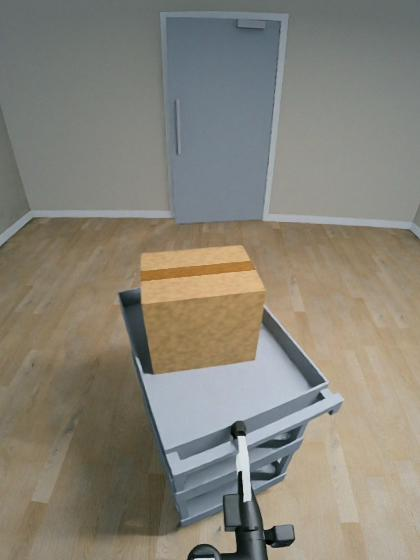

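Emit:
move --r1 '{"base":{"translate_m":0.3,"strafe_m":0.07},"contact_limits":{"translate_m":0.9},"pace":"slow"}' --blocking false

Emit:
wait --seconds 5 --cameras '["r1_head_camera","r1_head_right_camera"]'

Scene clock: 108.17 s.
move: r1 moving
r1.base_odometry: x=-1.721 y=+0.954 heading=-2.508
r1.turned_by_wheels: +0.000
r1.turned_by_imu: +0.000
r1.base_tilt: forward=-1.7 right=+1.3
r1.lidar_m: 0.39 0.39 0.47 0.75 2.67 2.74 2.61 2.69 2.21 0.89 0.31 0.35
r1.base_status: translate_m moving; strafe_m moving
r1.joint_positions: lift_m=+0.250 arm_m=+0.000 wrist_yaw_rad=-0.004 wrist_pitch_rad=+0.003 wrist_roll_rad=+0.000 gripper_m=-0.020
r1.joint_status: not commanded
r1.measured_speeds: translate_m=+0.049 strafe_m=+0.011 rotate_rad=+0.001 lift_m=+0.000 arm_m=+0.000 wrist_yaw_rad=+0.000 wrist_pitch_rad=+0.000 wrist_roll_rad=+0.000
r1.motor_effort: lift_m=+13(13) arm_m=+7(7) wheel_0=+9(10) wheel_1=+6(10) wheel_2=-16(19)
r1.servo_current: wrist_yaw_rad=39(65) wrist_pitch_rad=46(46) wrist_roll_rad=39(65) gripper_m=46(46)
r1.contact_limits: translate_m 0.9
r1.hand_pose: x=+0.4587 y=-0.0885 z=+0.4278 quat_wxyz=(+1.000, +0.000, +0.001, -0.002) (m; r1's base frame)
r1.wrist_depth_mm: 195 206 219 234 251 267 - / 194 206 219 235 252 267 - / 194 206 220 234 251 270 - / 194 206 220 235 251 268 - / 194 207 220 236 252 268 - / 194 206 215 198 253 270 1397 / 196 201 219 156 160 272 1025
r2: as last shown
r2.turned_by_imu: +0.000
r2.lidar_m: 0.32 0.75 2.47 2.41 2.60 2.41 2.37 2.55 2.38 2.32 2.51 0.45
r2.motor_effort: lift_m=+19(19) arm_m=+4(5) wheel_0=+0(1) wheel_1=+0(1) wheel_2=-3(3)
r2.servo_current: wrist_yaw_rad=59(65) wrist_pitch_rad=33(46) wrist_roll_rad=59(59) gripper_m=130(130)
r2.wrist_depth_mm: - - - 291 303 1808 1182 / - - - 272 279 1708 512 / - - - 258 263 1808 - / - - 469 189 249 798 - / - - 462 180 236 820 - / - - 183 170 178 - - / - - 442 - 213 - -
pictures: none

Scene clock: 112.00 s.
earlier move: r1 done
r1.base_odometry: x=-1.912 y=+0.730 heading=-2.509
r1.turned_by_wheels: -0.001
r1.turned_by_imu: -0.003
r1.base_tilt: forward=-1.6 right=+1.3
r1.lidar_m: 0.32 0.30 0.32 0.43 2.60 3.08 2.93 3.00 2.51 0.28 2.25 0.49
r1.base_status: done
r1.joint_positions: lift_m=+0.250 arm_m=+0.000 wrist_yaw_rad=-0.010 wrist_pitch_rad=+0.003 wrist_roll_rad=+0.000 gripper_m=-0.020
r1.joint_status: not commanded
r1.measured_speeds: all 0
r1.motor_effort: lift_m=+13(13) arm_m=+7(7) wheel_0=-1(10) wheel_1=+3(10) wheel_2=-15(20)
r1.servo_current: wrist_yaw_rad=65(78) wrist_pitch_rad=39(52) wrist_roll_rad=39(72) gripper_m=46(52)
r1.contact_limits: translate_m 0.9
r1.hand_pose: x=+0.4581 y=-0.0903 z=+0.4278 quat_wxyz=(+1.000, +0.000, +0.001, -0.005) (m; r1's base frame)
r1.wrist_depth_mm: 162 180 208 241 283 - - / 160 181 206 242 282 - - / 163 181 207 242 281 - - / 160 184 206 241 281 - - / 160 181 207 242 283 - - / 161 180 198 200 183 1464 1430 / 161 174 179 183 177 1008 1042
r2.base_odometry: x=-1.038 y=-0.198 heading=-2.840
r2.turned_by_wheels: +0.000
r2.turned_by_imu: +0.001
r2.base_tilt: forward=-0.6 right=+0.1
r2.lidar_m: 0.34 0.75 2.48 2.37 2.61 2.43 2.37 2.54 2.37 2.31 2.50 0.46
r2.base_status: not commanded
r2.joint_positions: lift_m=+0.680 arm_m=+0.000 wrist_yaw_rad=-0.007 wrist_pitch_rad=+0.001 wrist_roll_rad=+1.569 gripper_m=-0.028
r2.joint_status: not commanded
r2.measured_speeds: all 0
r2.motor_effort: lift_m=+19(19) arm_m=+4(5) wheel_0=+0(1) wheel_1=-1(1) wheel_2=-3(3)
r2.servo_current: wrist_yaw_rad=46(72) wrist_pitch_rad=39(46) wrist_roll_rad=39(65) gripper_m=130(130)
r2.hand_pose: x=+0.4586 y=-0.0895 z=+0.8577 quat_wxyz=(+0.708, +0.706, -0.002, -0.003) (m; r2's base frame)
r2.wrist_depth_mm: - - - 290 301 1756 1182 / - - - 272 278 1756 517 / - - - 258 264 1863 - / - - 466 190 249 809 - / - - 459 179 236 820 - / - - 184 170 178 - - / - - 442 - 213 - -
wait: 3.83 of 5 s (r1 has come to rest)
pictures: r1_head_camera, r1_head_right_camera
Images, in order (width x height): r1_head_camera 420x560, r1_head_right_camera 420x672.

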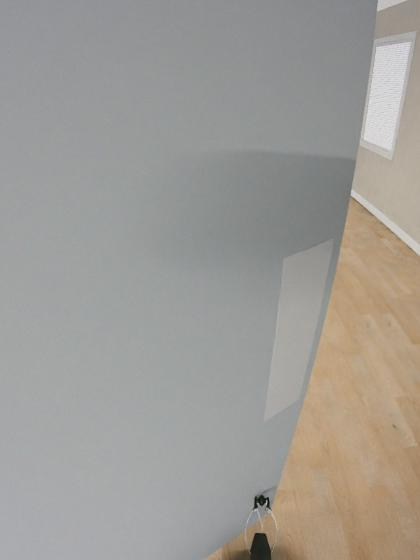

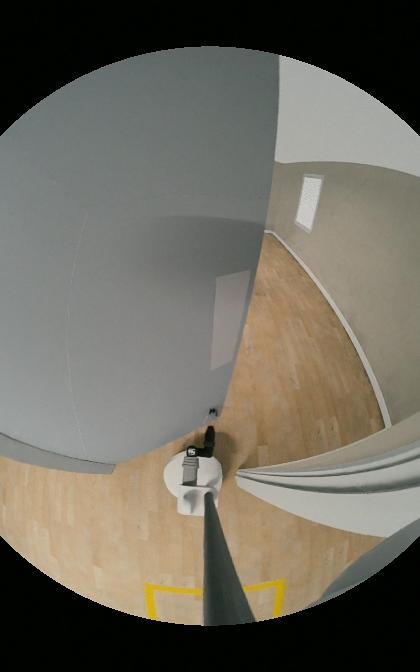

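Emit:
move --r1 '{"base":{"translate_m":0.35,"strafe_m":0.01},"contact_limits":{"translate_m":0.9},"pace":"slow"}' --blocking false

Emit:
wait --seconds 5 --cameras '["r1_head_camera","r1_head_left_camera","r2_head_camera"]'

Scene clock: 116.93 s.
move: r1 moving
r1.base_odometry: x=-1.922 y=+0.722 heading=-2.510
r1.turned_by_wheels: -0.001
r1.turned_by_imu: -0.001
r1.base_tilt: forward=-1.6 right=+1.3
r1.lidar_m: 0.32 0.28 0.30 0.42 2.62 3.04 2.94 3.02 0.32 0.28 2.24 0.48
r1.base_status: translate_m moving; strafe_m moving
r1.joint_positions: lift_m=+0.250 arm_m=+0.000 wrist_yaw_rad=-0.012 wrist_pitch_rad=+0.003 wrist_roll_rad=+0.000 gripper_m=-0.020
r1.joint_status: not commanded
r1.measured_speeds: translate_m=+0.048 strafe_m=+0.002 rotate_rad=+0.001 lift_m=+0.000 arm_m=+0.000 wrist_yaw_rad=+0.000 wrist_pitch_rad=+0.000 wrist_roll_rad=+0.000
r1.motor_effort: lift_m=+13(13) arm_m=+7(7) wheel_0=+0(2) wheel_1=+3(6) wheel_2=-19(21)
r1.servo_current: wrist_yaw_rad=65(85) wrist_pitch_rad=46(52) wrist_roll_rad=59(59) gripper_m=46(52)
r1.contact_limits: translate_m 0.9
r1.hand_pose: x=+0.4580 y=-0.0908 z=+0.4278 quat_wxyz=(+1.000, +0.000, +0.001, -0.006) (m; r1's base frame)
r1.wrist_depth_mm: 160 178 205 241 - - - / 157 178 205 240 282 - - / 160 179 206 240 281 - - / 158 185 210 240 281 - - / 160 179 204 241 281 - - / 157 179 198 199 182 1464 1430 / 160 175 178 160 180 946 1025
r2: as last shown
r2.turned_by_imu: +0.000
r2.lidar_m: 0.34 0.73 2.44 2.41 2.60 2.41 2.35 2.52 2.38 2.32 2.50 0.44
r2.motor_effort: lift_m=+19(19) arm_m=+4(5) wheel_0=-1(1) wheel_1=-1(1) wheel_2=-3(3)
r2.servo_current: wrist_yaw_rad=46(65) wrist_pitch_rad=39(46) wrist_roll_rad=46(59) gripper_m=130(130)
r2.wrist_depth_mm: - - - 293 301 1708 1182 / - - - 273 279 1808 512 / - - - 257 263 1756 - / - - 469 189 249 809 - / - - 462 179 236 842 - / - - 183 170 179 - - / - - 442 - 213 - -
pictures: none

Scene clock: 121.20 s.
earlier move: r1 done
r1.base_odometry: x=-2.189 y=+0.516 heading=-2.508
r1.turned_by_wheels: +0.002
r1.turned_by_imu: -0.003
r1.base_tilt: forward=-1.6 right=+1.3
r1.lidar_m: 0.25 0.25 0.25 0.25 0.39 3.41 3.27 0.45 0.45 1.00 2.22 2.92
r1.base_status: done
r1.joint_positions: lift_m=+0.250 arm_m=+0.000 wrist_yaw_rad=-0.003 wrist_pitch_rad=+0.003 wrist_roll_rad=+0.000 gripper_m=-0.020
r1.joint_status: not commanded
r1.measured_speeds: all 0
r1.motor_effort: lift_m=+14(14) arm_m=+4(7) wheel_0=+7(9) wheel_1=+12(13) wheel_2=-7(21)
r1.servo_current: wrist_yaw_rad=52(117) wrist_pitch_rad=46(52) wrist_roll_rad=39(65) gripper_m=39(52)
r1.contact_limits: translate_m 0.9
r1.hand_pose: x=+0.4589 y=-0.0883 z=+0.4278 quat_wxyz=(+1.000, +0.000, +0.001, -0.002) (m; r1's base frame)
r1.wrist_depth_mm: - 118 - - - - - / 107 - - - - - - / 105 118 - - - - - / 107 - - - - - - / 107 120 - - - - - / 109 117 208 198 1537 1464 1430 / 106 123 171 180 162 991 1042
r2.base_odometry: x=-1.038 y=-0.198 heading=-2.840
r2.turned_by_wheels: +0.000
r2.turned_by_imu: +0.001
r2.base_tilt: forward=-0.7 right=+0.1
r2.lidar_m: 0.34 0.74 2.46 2.41 2.60 2.38 2.35 2.54 2.36 2.31 2.50 0.45
r2.base_status: not commanded
r2.joint_positions: lift_m=+0.680 arm_m=+0.000 wrist_yaw_rad=-0.007 wrist_pitch_rad=+0.001 wrist_roll_rad=+1.569 gripper_m=-0.028
r2.joint_status: not commanded
r2.measured_speeds: all 0
r2.motor_effort: lift_m=+19(19) arm_m=+4(5) wheel_0=+0(1) wheel_1=-1(1) wheel_2=-3(4)
r2.servo_current: wrist_yaw_rad=46(72) wrist_pitch_rad=39(52) wrist_roll_rad=33(65) gripper_m=130(130)
r2.hand_pose: x=+0.4586 y=-0.0895 z=+0.8577 quat_wxyz=(+0.708, +0.706, -0.002, -0.003) (m; r2's base frame)
r2.wrist_depth_mm: - - - 290 303 1808 1205 / - - - 273 279 1808 517 / - - - 258 264 1863 - / - - 469 189 249 809 - / - - 459 179 236 820 - / - - 183 170 178 - - / - - 442 - 213 - -
wait: 4.27 of 5 s (r1 has come to rest)
pictures: r1_head_camera, r1_head_left_camera, r2_head_camera
Images, in order (width x height): r1_head_camera 420x560, r1_head_left_camera 420x672, r2_head_camera 420x560.

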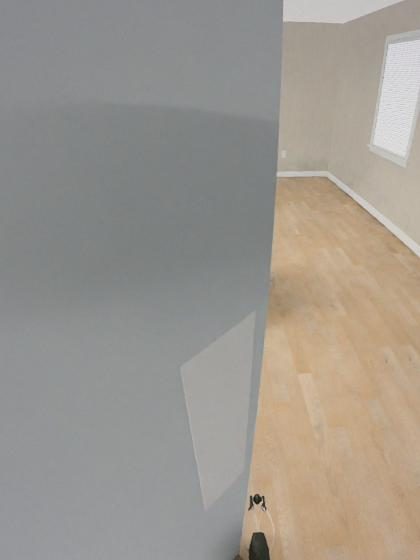

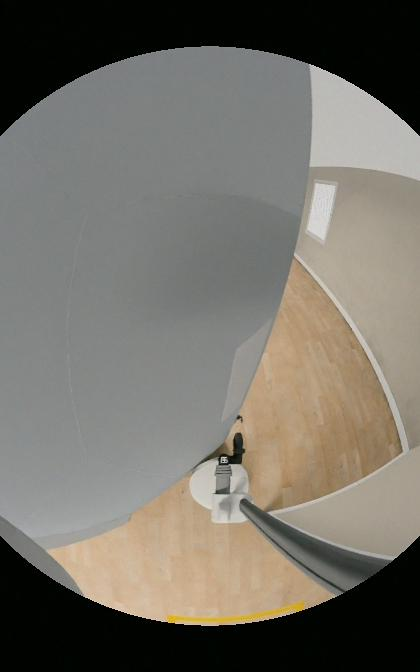

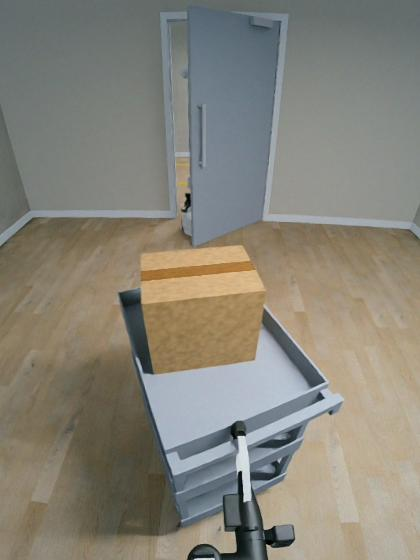

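Great, working. Continue.

Emit:
move --r1 '{"base":{"translate_m":0.55},"contact_limits":{"translate_m":0.9}}' --blocking false

Emit:
wait --seconds 5 --cameras '["r1_head_camera","r1_head_left_camera","r2_head_camera"]'

Scene clock: 124.60 s.
move: r1 moving
r1.base_odometry: x=-2.214 y=+0.497 heading=-2.507
r1.turned_by_wheels: +0.001
r1.turned_by_imu: +0.001
r1.base_tilt: forward=-1.6 right=+1.2
r1.lidar_m: 0.25 0.25 0.27 0.25 0.38 3.42 3.31 0.47 0.44 1.17 2.24 2.93
r1.base_status: translate_m moving
r1.joint_positions: lift_m=+0.250 arm_m=+0.000 wrist_yaw_rad=-0.003 wrist_pitch_rad=+0.003 wrist_roll_rad=+0.000 gripper_m=-0.020
r1.joint_status: not commanded
r1.measured_speeds: translate_m=+0.123 strafe_m=+0.000 rotate_rad=-0.003 lift_m=+0.000 arm_m=+0.000 wrist_yaw_rad=+0.001 wrist_pitch_rad=+0.000 wrist_roll_rad=+0.000
r1.motor_effort: lift_m=+14(14) arm_m=+4(5) wheel_0=+10(11) wheel_1=+16(16) wheel_2=-15(15)
r1.servo_current: wrist_yaw_rad=39(65) wrist_pitch_rad=46(52) wrist_roll_rad=39(65) gripper_m=39(46)
r1.contact_limits: translate_m 0.9
r1.hand_pose: x=+0.4590 y=-0.0882 z=+0.4278 quat_wxyz=(+1.000, +0.000, +0.001, -0.001) (m; r1's base frame)
r1.wrist_depth_mm: - - - - - - - / 111 - - - - - - / - - - - - - - / 111 - - - - - - / 110 - - - - - - / 113 1618 1464 199 1499 1499 1430 / 110 141 179 183 162 1008 1042
r2: as last shown
r2.turned_by_imu: +0.000
r2.lidar_m: 0.34 0.75 2.47 2.39 2.60 2.42 2.36 2.56 2.35 2.31 2.52 0.47
r2.motor_effort: lift_m=+19(19) arm_m=+4(5) wheel_0=+0(1) wheel_1=+0(1) wheel_2=-3(3)
r2.servo_current: wrist_yaw_rad=59(59) wrist_pitch_rad=46(46) wrist_roll_rad=52(52) gripper_m=130(130)
r2.wrist_depth_mm: - - - 291 301 1756 1205 / - - - 273 278 1756 517 / - - - 258 264 1808 - / - - 469 189 249 809 - / - - 459 180 236 831 - / - - 184 170 179 - - / - - 442 - 213 - -
pictures: none

Scene clock: 127.43 s.
earlier move: r1 done
r1.base_odometry: x=-2.632 y=+0.190 heading=-2.508
r1.turned_by_wheels: +0.000
r1.turned_by_imu: -0.001
r1.base_tilt: forward=-1.6 right=+1.3
r1.lidar_m: 1.46 1.51 2.73 0.26 0.25 0.59 3.98 0.87 1.16 2.12 2.20 2.92
r1.base_status: done
r1.joint_positions: lift_m=+0.250 arm_m=+0.000 wrist_yaw_rad=-0.003 wrist_pitch_rad=+0.003 wrist_roll_rad=+0.000 gripper_m=-0.020
r1.joint_status: not commanded
r1.measured_speeds: all 0
r1.motor_effort: lift_m=+14(14) arm_m=+4(5) wheel_0=+0(11) wheel_1=+8(17) wheel_2=+1(16)
r1.servo_current: wrist_yaw_rad=39(72) wrist_pitch_rad=39(52) wrist_roll_rad=52(65) gripper_m=33(52)
r1.contact_limits: translate_m 0.9
r1.hand_pose: x=+0.4590 y=-0.0882 z=+0.4278 quat_wxyz=(+1.000, +0.000, +0.001, -0.001) (m; r1's base frame)
r1.wrist_depth_mm: - - - - - - - / - - 1430 - - - - / - - - - - - - / - - - - - - - / - - - - - - - / 1576 1464 187 192 1537 1464 1430 / 1138 1078 178 183 161 1008 1042
r2.base_odometry: x=-1.038 y=-0.198 heading=-2.840
r2.turned_by_wheels: +0.000
r2.turned_by_imu: +0.000
r2.base_tilt: forward=-0.7 right=+0.1
r2.lidar_m: 0.35 0.74 2.46 2.41 2.61 2.42 2.35 2.57 2.34 2.32 2.50 0.48
r2.base_status: not commanded
r2.joint_positions: lift_m=+0.680 arm_m=+0.000 wrist_yaw_rad=-0.007 wrist_pitch_rad=+0.001 wrist_roll_rad=+1.569 gripper_m=-0.028
r2.joint_status: not commanded
r2.measured_speeds: all 0
r2.motor_effort: lift_m=+19(19) arm_m=+4(5) wheel_0=+0(1) wheel_1=-1(1) wheel_2=-3(4)
r2.servo_current: wrist_yaw_rad=59(72) wrist_pitch_rad=39(46) wrist_roll_rad=52(72) gripper_m=117(130)
r2.hand_pose: x=+0.4586 y=-0.0895 z=+0.8577 quat_wxyz=(+0.708, +0.706, -0.002, -0.003) (m; r2's base frame)
r2.wrist_depth_mm: - - - 291 301 1756 1205 / - - - 274 278 1756 517 / - - - 257 263 1756 - / - - 469 189 252 - - / - - 455 179 236 809 - / - - 184 169 178 - - / - - 442 - 213 - -
wait: 2.83 of 5 s (r1 has come to rest)
pictures: r1_head_camera, r1_head_left_camera, r2_head_camera
Images, in order (width x height): r1_head_camera 420x560, r1_head_left_camera 420x672, r2_head_camera 420x560.

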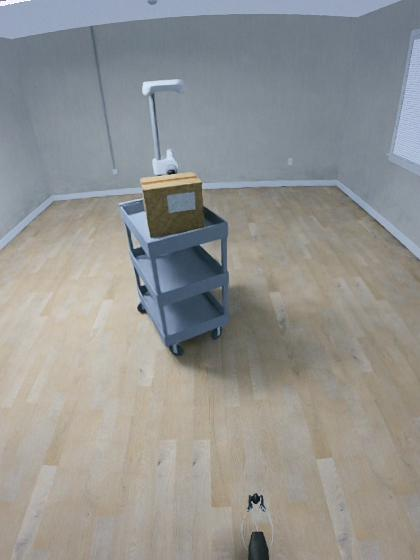

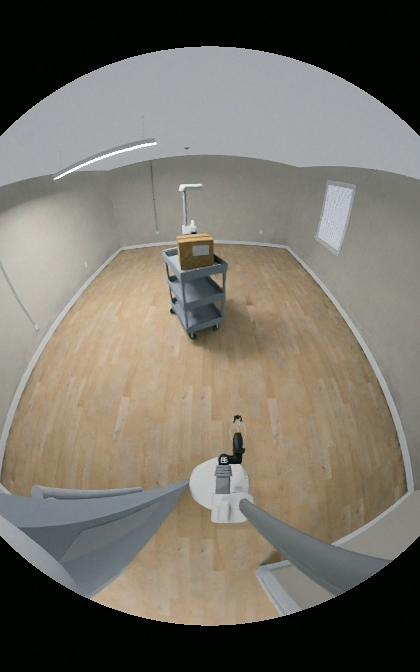

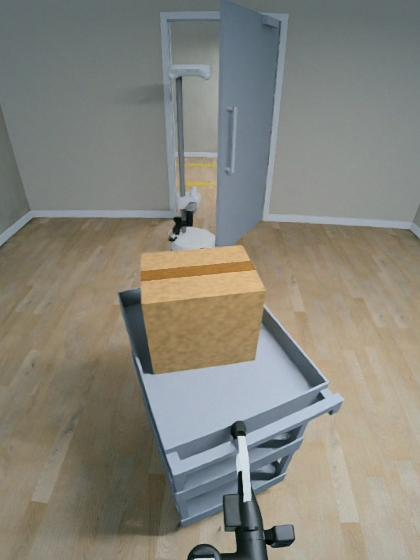

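Emit:
move --r1 '{"base":{"strafe_m":0.5},"contact_limits":{"strafe_m":0.9},"pace":"slow"}' --blocking false

Emit:
wait --seconds 7 --cameras '["r1_head_left_camera","r2_head_camera"]'

Scene clock: 133.73 s.
move: r1 moving
r1.base_odometry: x=-2.624 y=+0.179 heading=-2.508
r1.turned_by_wheels: +0.000
r1.turned_by_imu: -0.001
r1.base_tilt: forward=-1.6 right=+1.3
r1.lidar_m: 1.47 1.57 2.72 0.25 0.25 0.57 3.94 0.89 1.17 2.14 2.20 2.91
r1.base_status: strafe_m moving
r1.joint_positions: lift_m=+0.250 arm_m=+0.000 wrist_yaw_rad=-0.003 wrist_pitch_rad=+0.003 wrist_roll_rad=+0.000 gripper_m=-0.020
r1.joint_status: not commanded
r1.measured_speeds: translate_m=+0.000 strafe_m=+0.056 rotate_rad=+0.002 lift_m=+0.000 arm_m=+0.000 wrist_yaw_rad=+0.000 wrist_pitch_rad=+0.000 wrist_roll_rad=+0.000
r1.motor_effort: lift_m=+14(14) arm_m=+4(4) wheel_0=-15(17) wheel_1=+11(11) wheel_2=+0(2)
r1.servo_current: wrist_yaw_rad=59(59) wrist_pitch_rad=46(52) wrist_roll_rad=33(52) gripper_m=46(46)
r1.contact_limits: strafe_m 0.9
r1.hand_pose: x=+0.4590 y=-0.0882 z=+0.4278 quat_wxyz=(+1.000, +0.000, +0.001, -0.001) (m; r1's base frame)
r1.wrist_depth_mm: - - - - - - - / - - 1366 - - - - / - - - - - - - / - - - - - - - / - - - - - - - / 1618 1499 187 193 1499 1430 1499 / 1160 1098 178 183 161 991 1042
r2: as last shown
r2.lidar_m: 0.32 0.74 2.46 2.40 2.61 2.40 2.36 2.55 2.38 2.32 2.50 0.45
r2.motor_effort: lift_m=+19(19) arm_m=+4(5) wheel_0=+0(1) wheel_1=+0(1) wheel_2=-3(3)
r2.servo_current: wrist_yaw_rad=59(65) wrist_pitch_rad=39(46) wrist_roll_rad=46(52) gripper_m=124(124)
r2.wrist_depth_mm: - - - 291 301 1756 1205 / - - - 273 279 1808 517 / - - - 258 264 1756 - / - - 469 189 252 - - / - - 462 179 236 809 - / - - 184 170 178 - - / - - 445 - 213 - -
pictures: none

Scene clock: 139.37 s.
earlier move: r1 done
r1.base_odometry: x=-2.336 y=-0.213 heading=-2.508
r1.turned_by_wheels: +0.000
r1.turned_by_imu: +0.002
r1.base_tilt: forward=-1.6 right=+1.3
r1.lidar_m: 1.42 3.15 0.25 - 0.25 0.25 0.65 1.19 1.17 2.65 2.69 1.63
r1.base_status: done
r1.joint_positions: lift_m=+0.250 arm_m=+0.000 wrist_yaw_rad=-0.003 wrist_pitch_rad=+0.003 wrist_roll_rad=+0.000 gripper_m=-0.020
r1.joint_status: not commanded
r1.measured_speeds: all 0
r1.motor_effort: lift_m=+14(14) arm_m=+4(5) wheel_0=-6(18) wheel_1=+5(12) wheel_2=+0(2)
r1.servo_current: wrist_yaw_rad=65(72) wrist_pitch_rad=46(59) wrist_roll_rad=46(72) gripper_m=39(52)
r1.contact_limits: strafe_m 0.9
r1.hand_pose: x=+0.4590 y=-0.0882 z=+0.4278 quat_wxyz=(+1.000, +0.000, +0.001, -0.001) (m; r1's base frame)
r1.wrist_depth_mm: - - - - - - - / - - - 1397 - - - / - - - - - - - / - - - - - - - / - - - - - - - / 1618 1576 1464 198 1336 1499 1464 / 1160 1060 179 184 162 991 1078
r2.base_odometry: x=-1.038 y=-0.198 heading=-2.840
r2.turned_by_wheels: +0.000
r2.turned_by_imu: +0.001
r2.base_tilt: forward=-0.7 right=+0.1
r2.lidar_m: 0.34 0.76 2.49 2.38 2.61 2.39 2.37 2.56 2.36 2.31 2.48 0.43
r2.base_status: not commanded
r2.joint_positions: lift_m=+0.680 arm_m=+0.000 wrist_yaw_rad=-0.007 wrist_pitch_rad=+0.001 wrist_roll_rad=+1.569 gripper_m=-0.028
r2.joint_status: not commanded
r2.measured_speeds: all 0
r2.motor_effort: lift_m=+19(19) arm_m=+5(5) wheel_0=+0(1) wheel_1=-1(1) wheel_2=-3(4)
r2.servo_current: wrist_yaw_rad=52(72) wrist_pitch_rad=39(46) wrist_roll_rad=52(65) gripper_m=124(130)
r2.hand_pose: x=+0.4586 y=-0.0895 z=+0.8577 quat_wxyz=(+0.708, +0.706, -0.002, -0.003) (m; r2's base frame)
r2.wrist_depth_mm: - - - 291 300 1756 1182 / - - - 274 281 1808 517 / - - - 258 264 1756 - / - - 466 189 250 809 - / - - 462 179 236 831 - / - - 183 170 178 - - / - - 442 - 214 - -
wait: 5.63 of 7 s (r1 has come to rest)
pictures: r1_head_left_camera, r2_head_camera
Images, in order (width x height): r1_head_left_camera 420x672, r2_head_camera 420x560.

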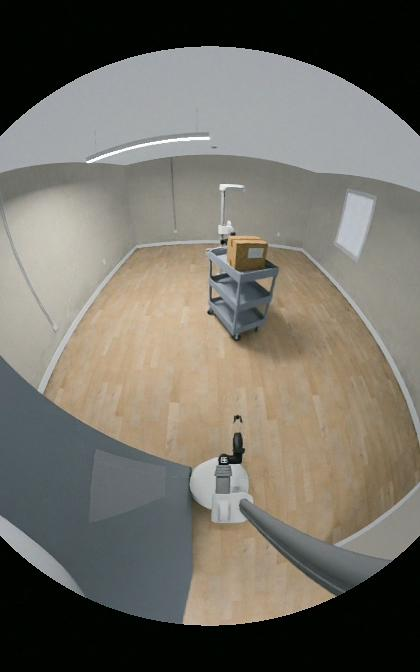

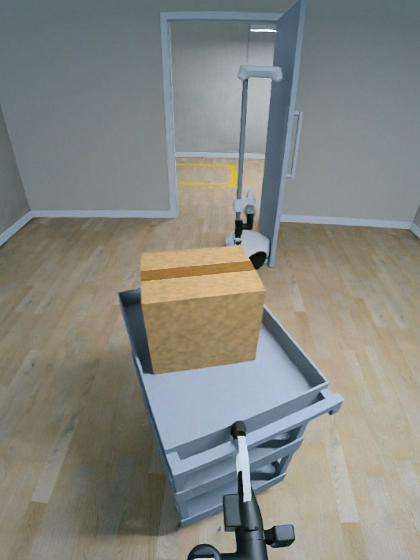

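Emit:
move --r1 '{"base":{"strafe_m":0.45},"contact_limits":{"strafe_m":0.7},"pace":"slow"}' --blocking false

Emit:
wait --seconds 7 --cameras '["r1_head_left_camera","r2_head_camera"]'

Scene clock: 143.23 s.
move: r1 moving
r1.base_odometry: x=-2.328 y=-0.224 heading=-2.507
r1.turned_by_wheels: +0.000
r1.turned_by_imu: +0.000
r1.base_tilt: forward=-1.6 right=+1.3
r1.lidar_m: 1.43 3.12 0.25 - 0.25 0.25 0.62 1.19 1.19 2.64 2.71 1.65
r1.base_status: strafe_m moving
r1.joint_positions: lift_m=+0.250 arm_m=+0.000 wrist_yaw_rad=-0.003 wrist_pitch_rad=+0.003 wrist_roll_rad=+0.000 gripper_m=-0.020
r1.joint_status: not commanded
r1.measured_speeds: translate_m=+0.000 strafe_m=+0.057 rotate_rad=+0.001 lift_m=+0.000 arm_m=+0.000 wrist_yaw_rad=+0.000 wrist_pitch_rad=+0.000 wrist_roll_rad=+0.000
r1.motor_effort: lift_m=+14(14) arm_m=+4(4) wheel_0=-11(12) wheel_1=+12(13) wheel_2=+0(1)
r1.servo_current: wrist_yaw_rad=59(78) wrist_pitch_rad=33(46) wrist_roll_rad=39(52) gripper_m=46(46)
r1.contact_limits: strafe_m 0.7
r1.hand_pose: x=+0.4590 y=-0.0882 z=+0.4278 quat_wxyz=(+1.000, +0.000, +0.001, -0.001) (m; r1's base frame)
r1.wrist_depth_mm: - - - - - - - / - - - 1397 - - - / - - - - - - - / - - - - - - - / - - - - - - - / 1618 1537 1464 198 1366 1499 1464 / 1160 1060 179 183 162 1008 1060
r2: as last shown
r2.turned_by_imu: +0.000
r2.lidar_m: 0.35 0.77 2.44 2.42 2.62 2.42 2.36 2.56 2.36 2.30 2.50 0.44
r2.servo_current: wrist_yaw_rad=59(65) wrist_pitch_rad=46(46) wrist_roll_rad=46(59) gripper_m=130(130)
r2.wrist_depth_mm: - - - 291 303 1808 1205 / - - - 274 279 1808 517 / - - - 257 264 1756 - / - - 466 189 249 809 - / - - 462 179 235 820 - / - - 184 169 178 - - / - - 442 - 213 - -
pictures: none

Scene clock: 145.60 s.
earlier move: r1 contact_stop
r1.base_odometry: x=-2.231 y=-0.356 heading=-2.500
r1.turned_by_wheels: +0.008
r1.turned_by_imu: -0.011
r1.base_tilt: forward=-1.6 right=+1.2
r1.lidar_m: 1.44 2.96 0.25 2.04 0.25 0.25 0.45 3.95 1.27 2.78 2.86 1.57
r1.base_status: strafe_m contact_stop (by the wheels' count: +0.178 of +0.450)
r1.joint_positions: lift_m=+0.250 arm_m=+0.000 wrist_yaw_rad=-0.001 wrist_pitch_rad=+0.003 wrist_roll_rad=+0.000 gripper_m=-0.020
r1.joint_status: not commanded
r1.measured_speeds: all 0
r1.on_its_own: the wheels are slack since a contact_stop
r1.motor_effort: lift_m=+14(14) arm_m=-4(5) wheel_0=+0(32) wheel_1=+0(32) wheel_2=+0(12)
r1.servo_current: wrist_yaw_rad=46(78) wrist_pitch_rad=46(52) wrist_roll_rad=46(59) gripper_m=39(52)
r1.contact_limits: strafe_m 0.7
r1.hand_pose: x=+0.4592 y=-0.0878 z=+0.4277 quat_wxyz=(+1.000, +0.000, +0.001, -0.001) (m; r1's base frame)
r1.wrist_depth_mm: - - - - - - - / - - - - 1464 - - / - - - - - - - / - - - - - - - / - - - - - - - / 1576 1576 1430 198 1308 1499 1464 / 1118 1060 178 183 162 1008 1078
r2.base_odometry: x=-1.038 y=-0.198 heading=-2.840
r2.turned_by_wheels: +0.000
r2.turned_by_imu: +0.000
r2.base_tilt: forward=-0.7 right=+0.1
r2.lidar_m: 0.33 0.75 2.47 2.43 2.57 2.39 2.36 2.57 2.36 2.31 2.51 0.42
r2.base_status: not commanded
r2.joint_positions: lift_m=+0.680 arm_m=+0.000 wrist_yaw_rad=-0.007 wrist_pitch_rad=+0.001 wrist_roll_rad=+1.569 gripper_m=-0.028
r2.joint_status: not commanded
r2.measured_speeds: all 0
r2.motor_effort: lift_m=+19(19) arm_m=+5(5) wheel_0=+0(1) wheel_1=-1(1) wheel_2=-3(4)
r2.servo_current: wrist_yaw_rad=59(72) wrist_pitch_rad=46(46) wrist_roll_rad=46(59) gripper_m=124(130)
r2.hand_pose: x=+0.4586 y=-0.0895 z=+0.8577 quat_wxyz=(+0.708, +0.706, -0.002, -0.003) (m; r2's base frame)
r2.wrist_depth_mm: - - - 291 303 1863 1205 / - - - 273 279 1756 521 / - - - 258 264 1808 - / - - 469 189 249 809 - / - - 459 179 236 820 - / - - 184 170 179 - - / - - 442 - 213 - -
wait: 2.37 of 7 s (r1 has come to rest)
pictures: r1_head_left_camera, r2_head_camera
Images, in order (width x height): r1_head_left_camera 420x672, r2_head_camera 420x560.

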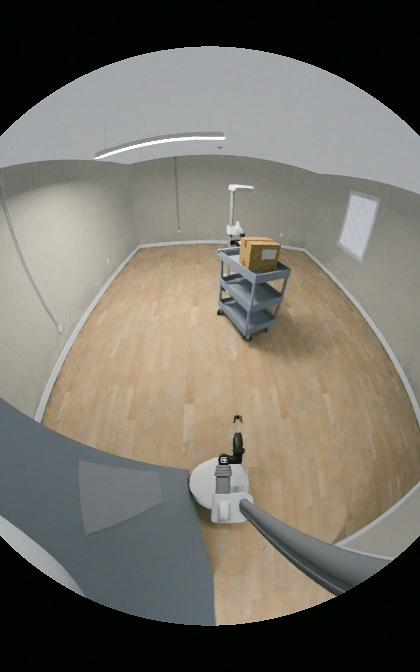

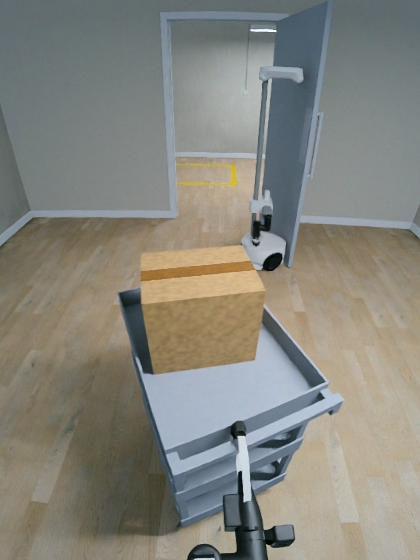

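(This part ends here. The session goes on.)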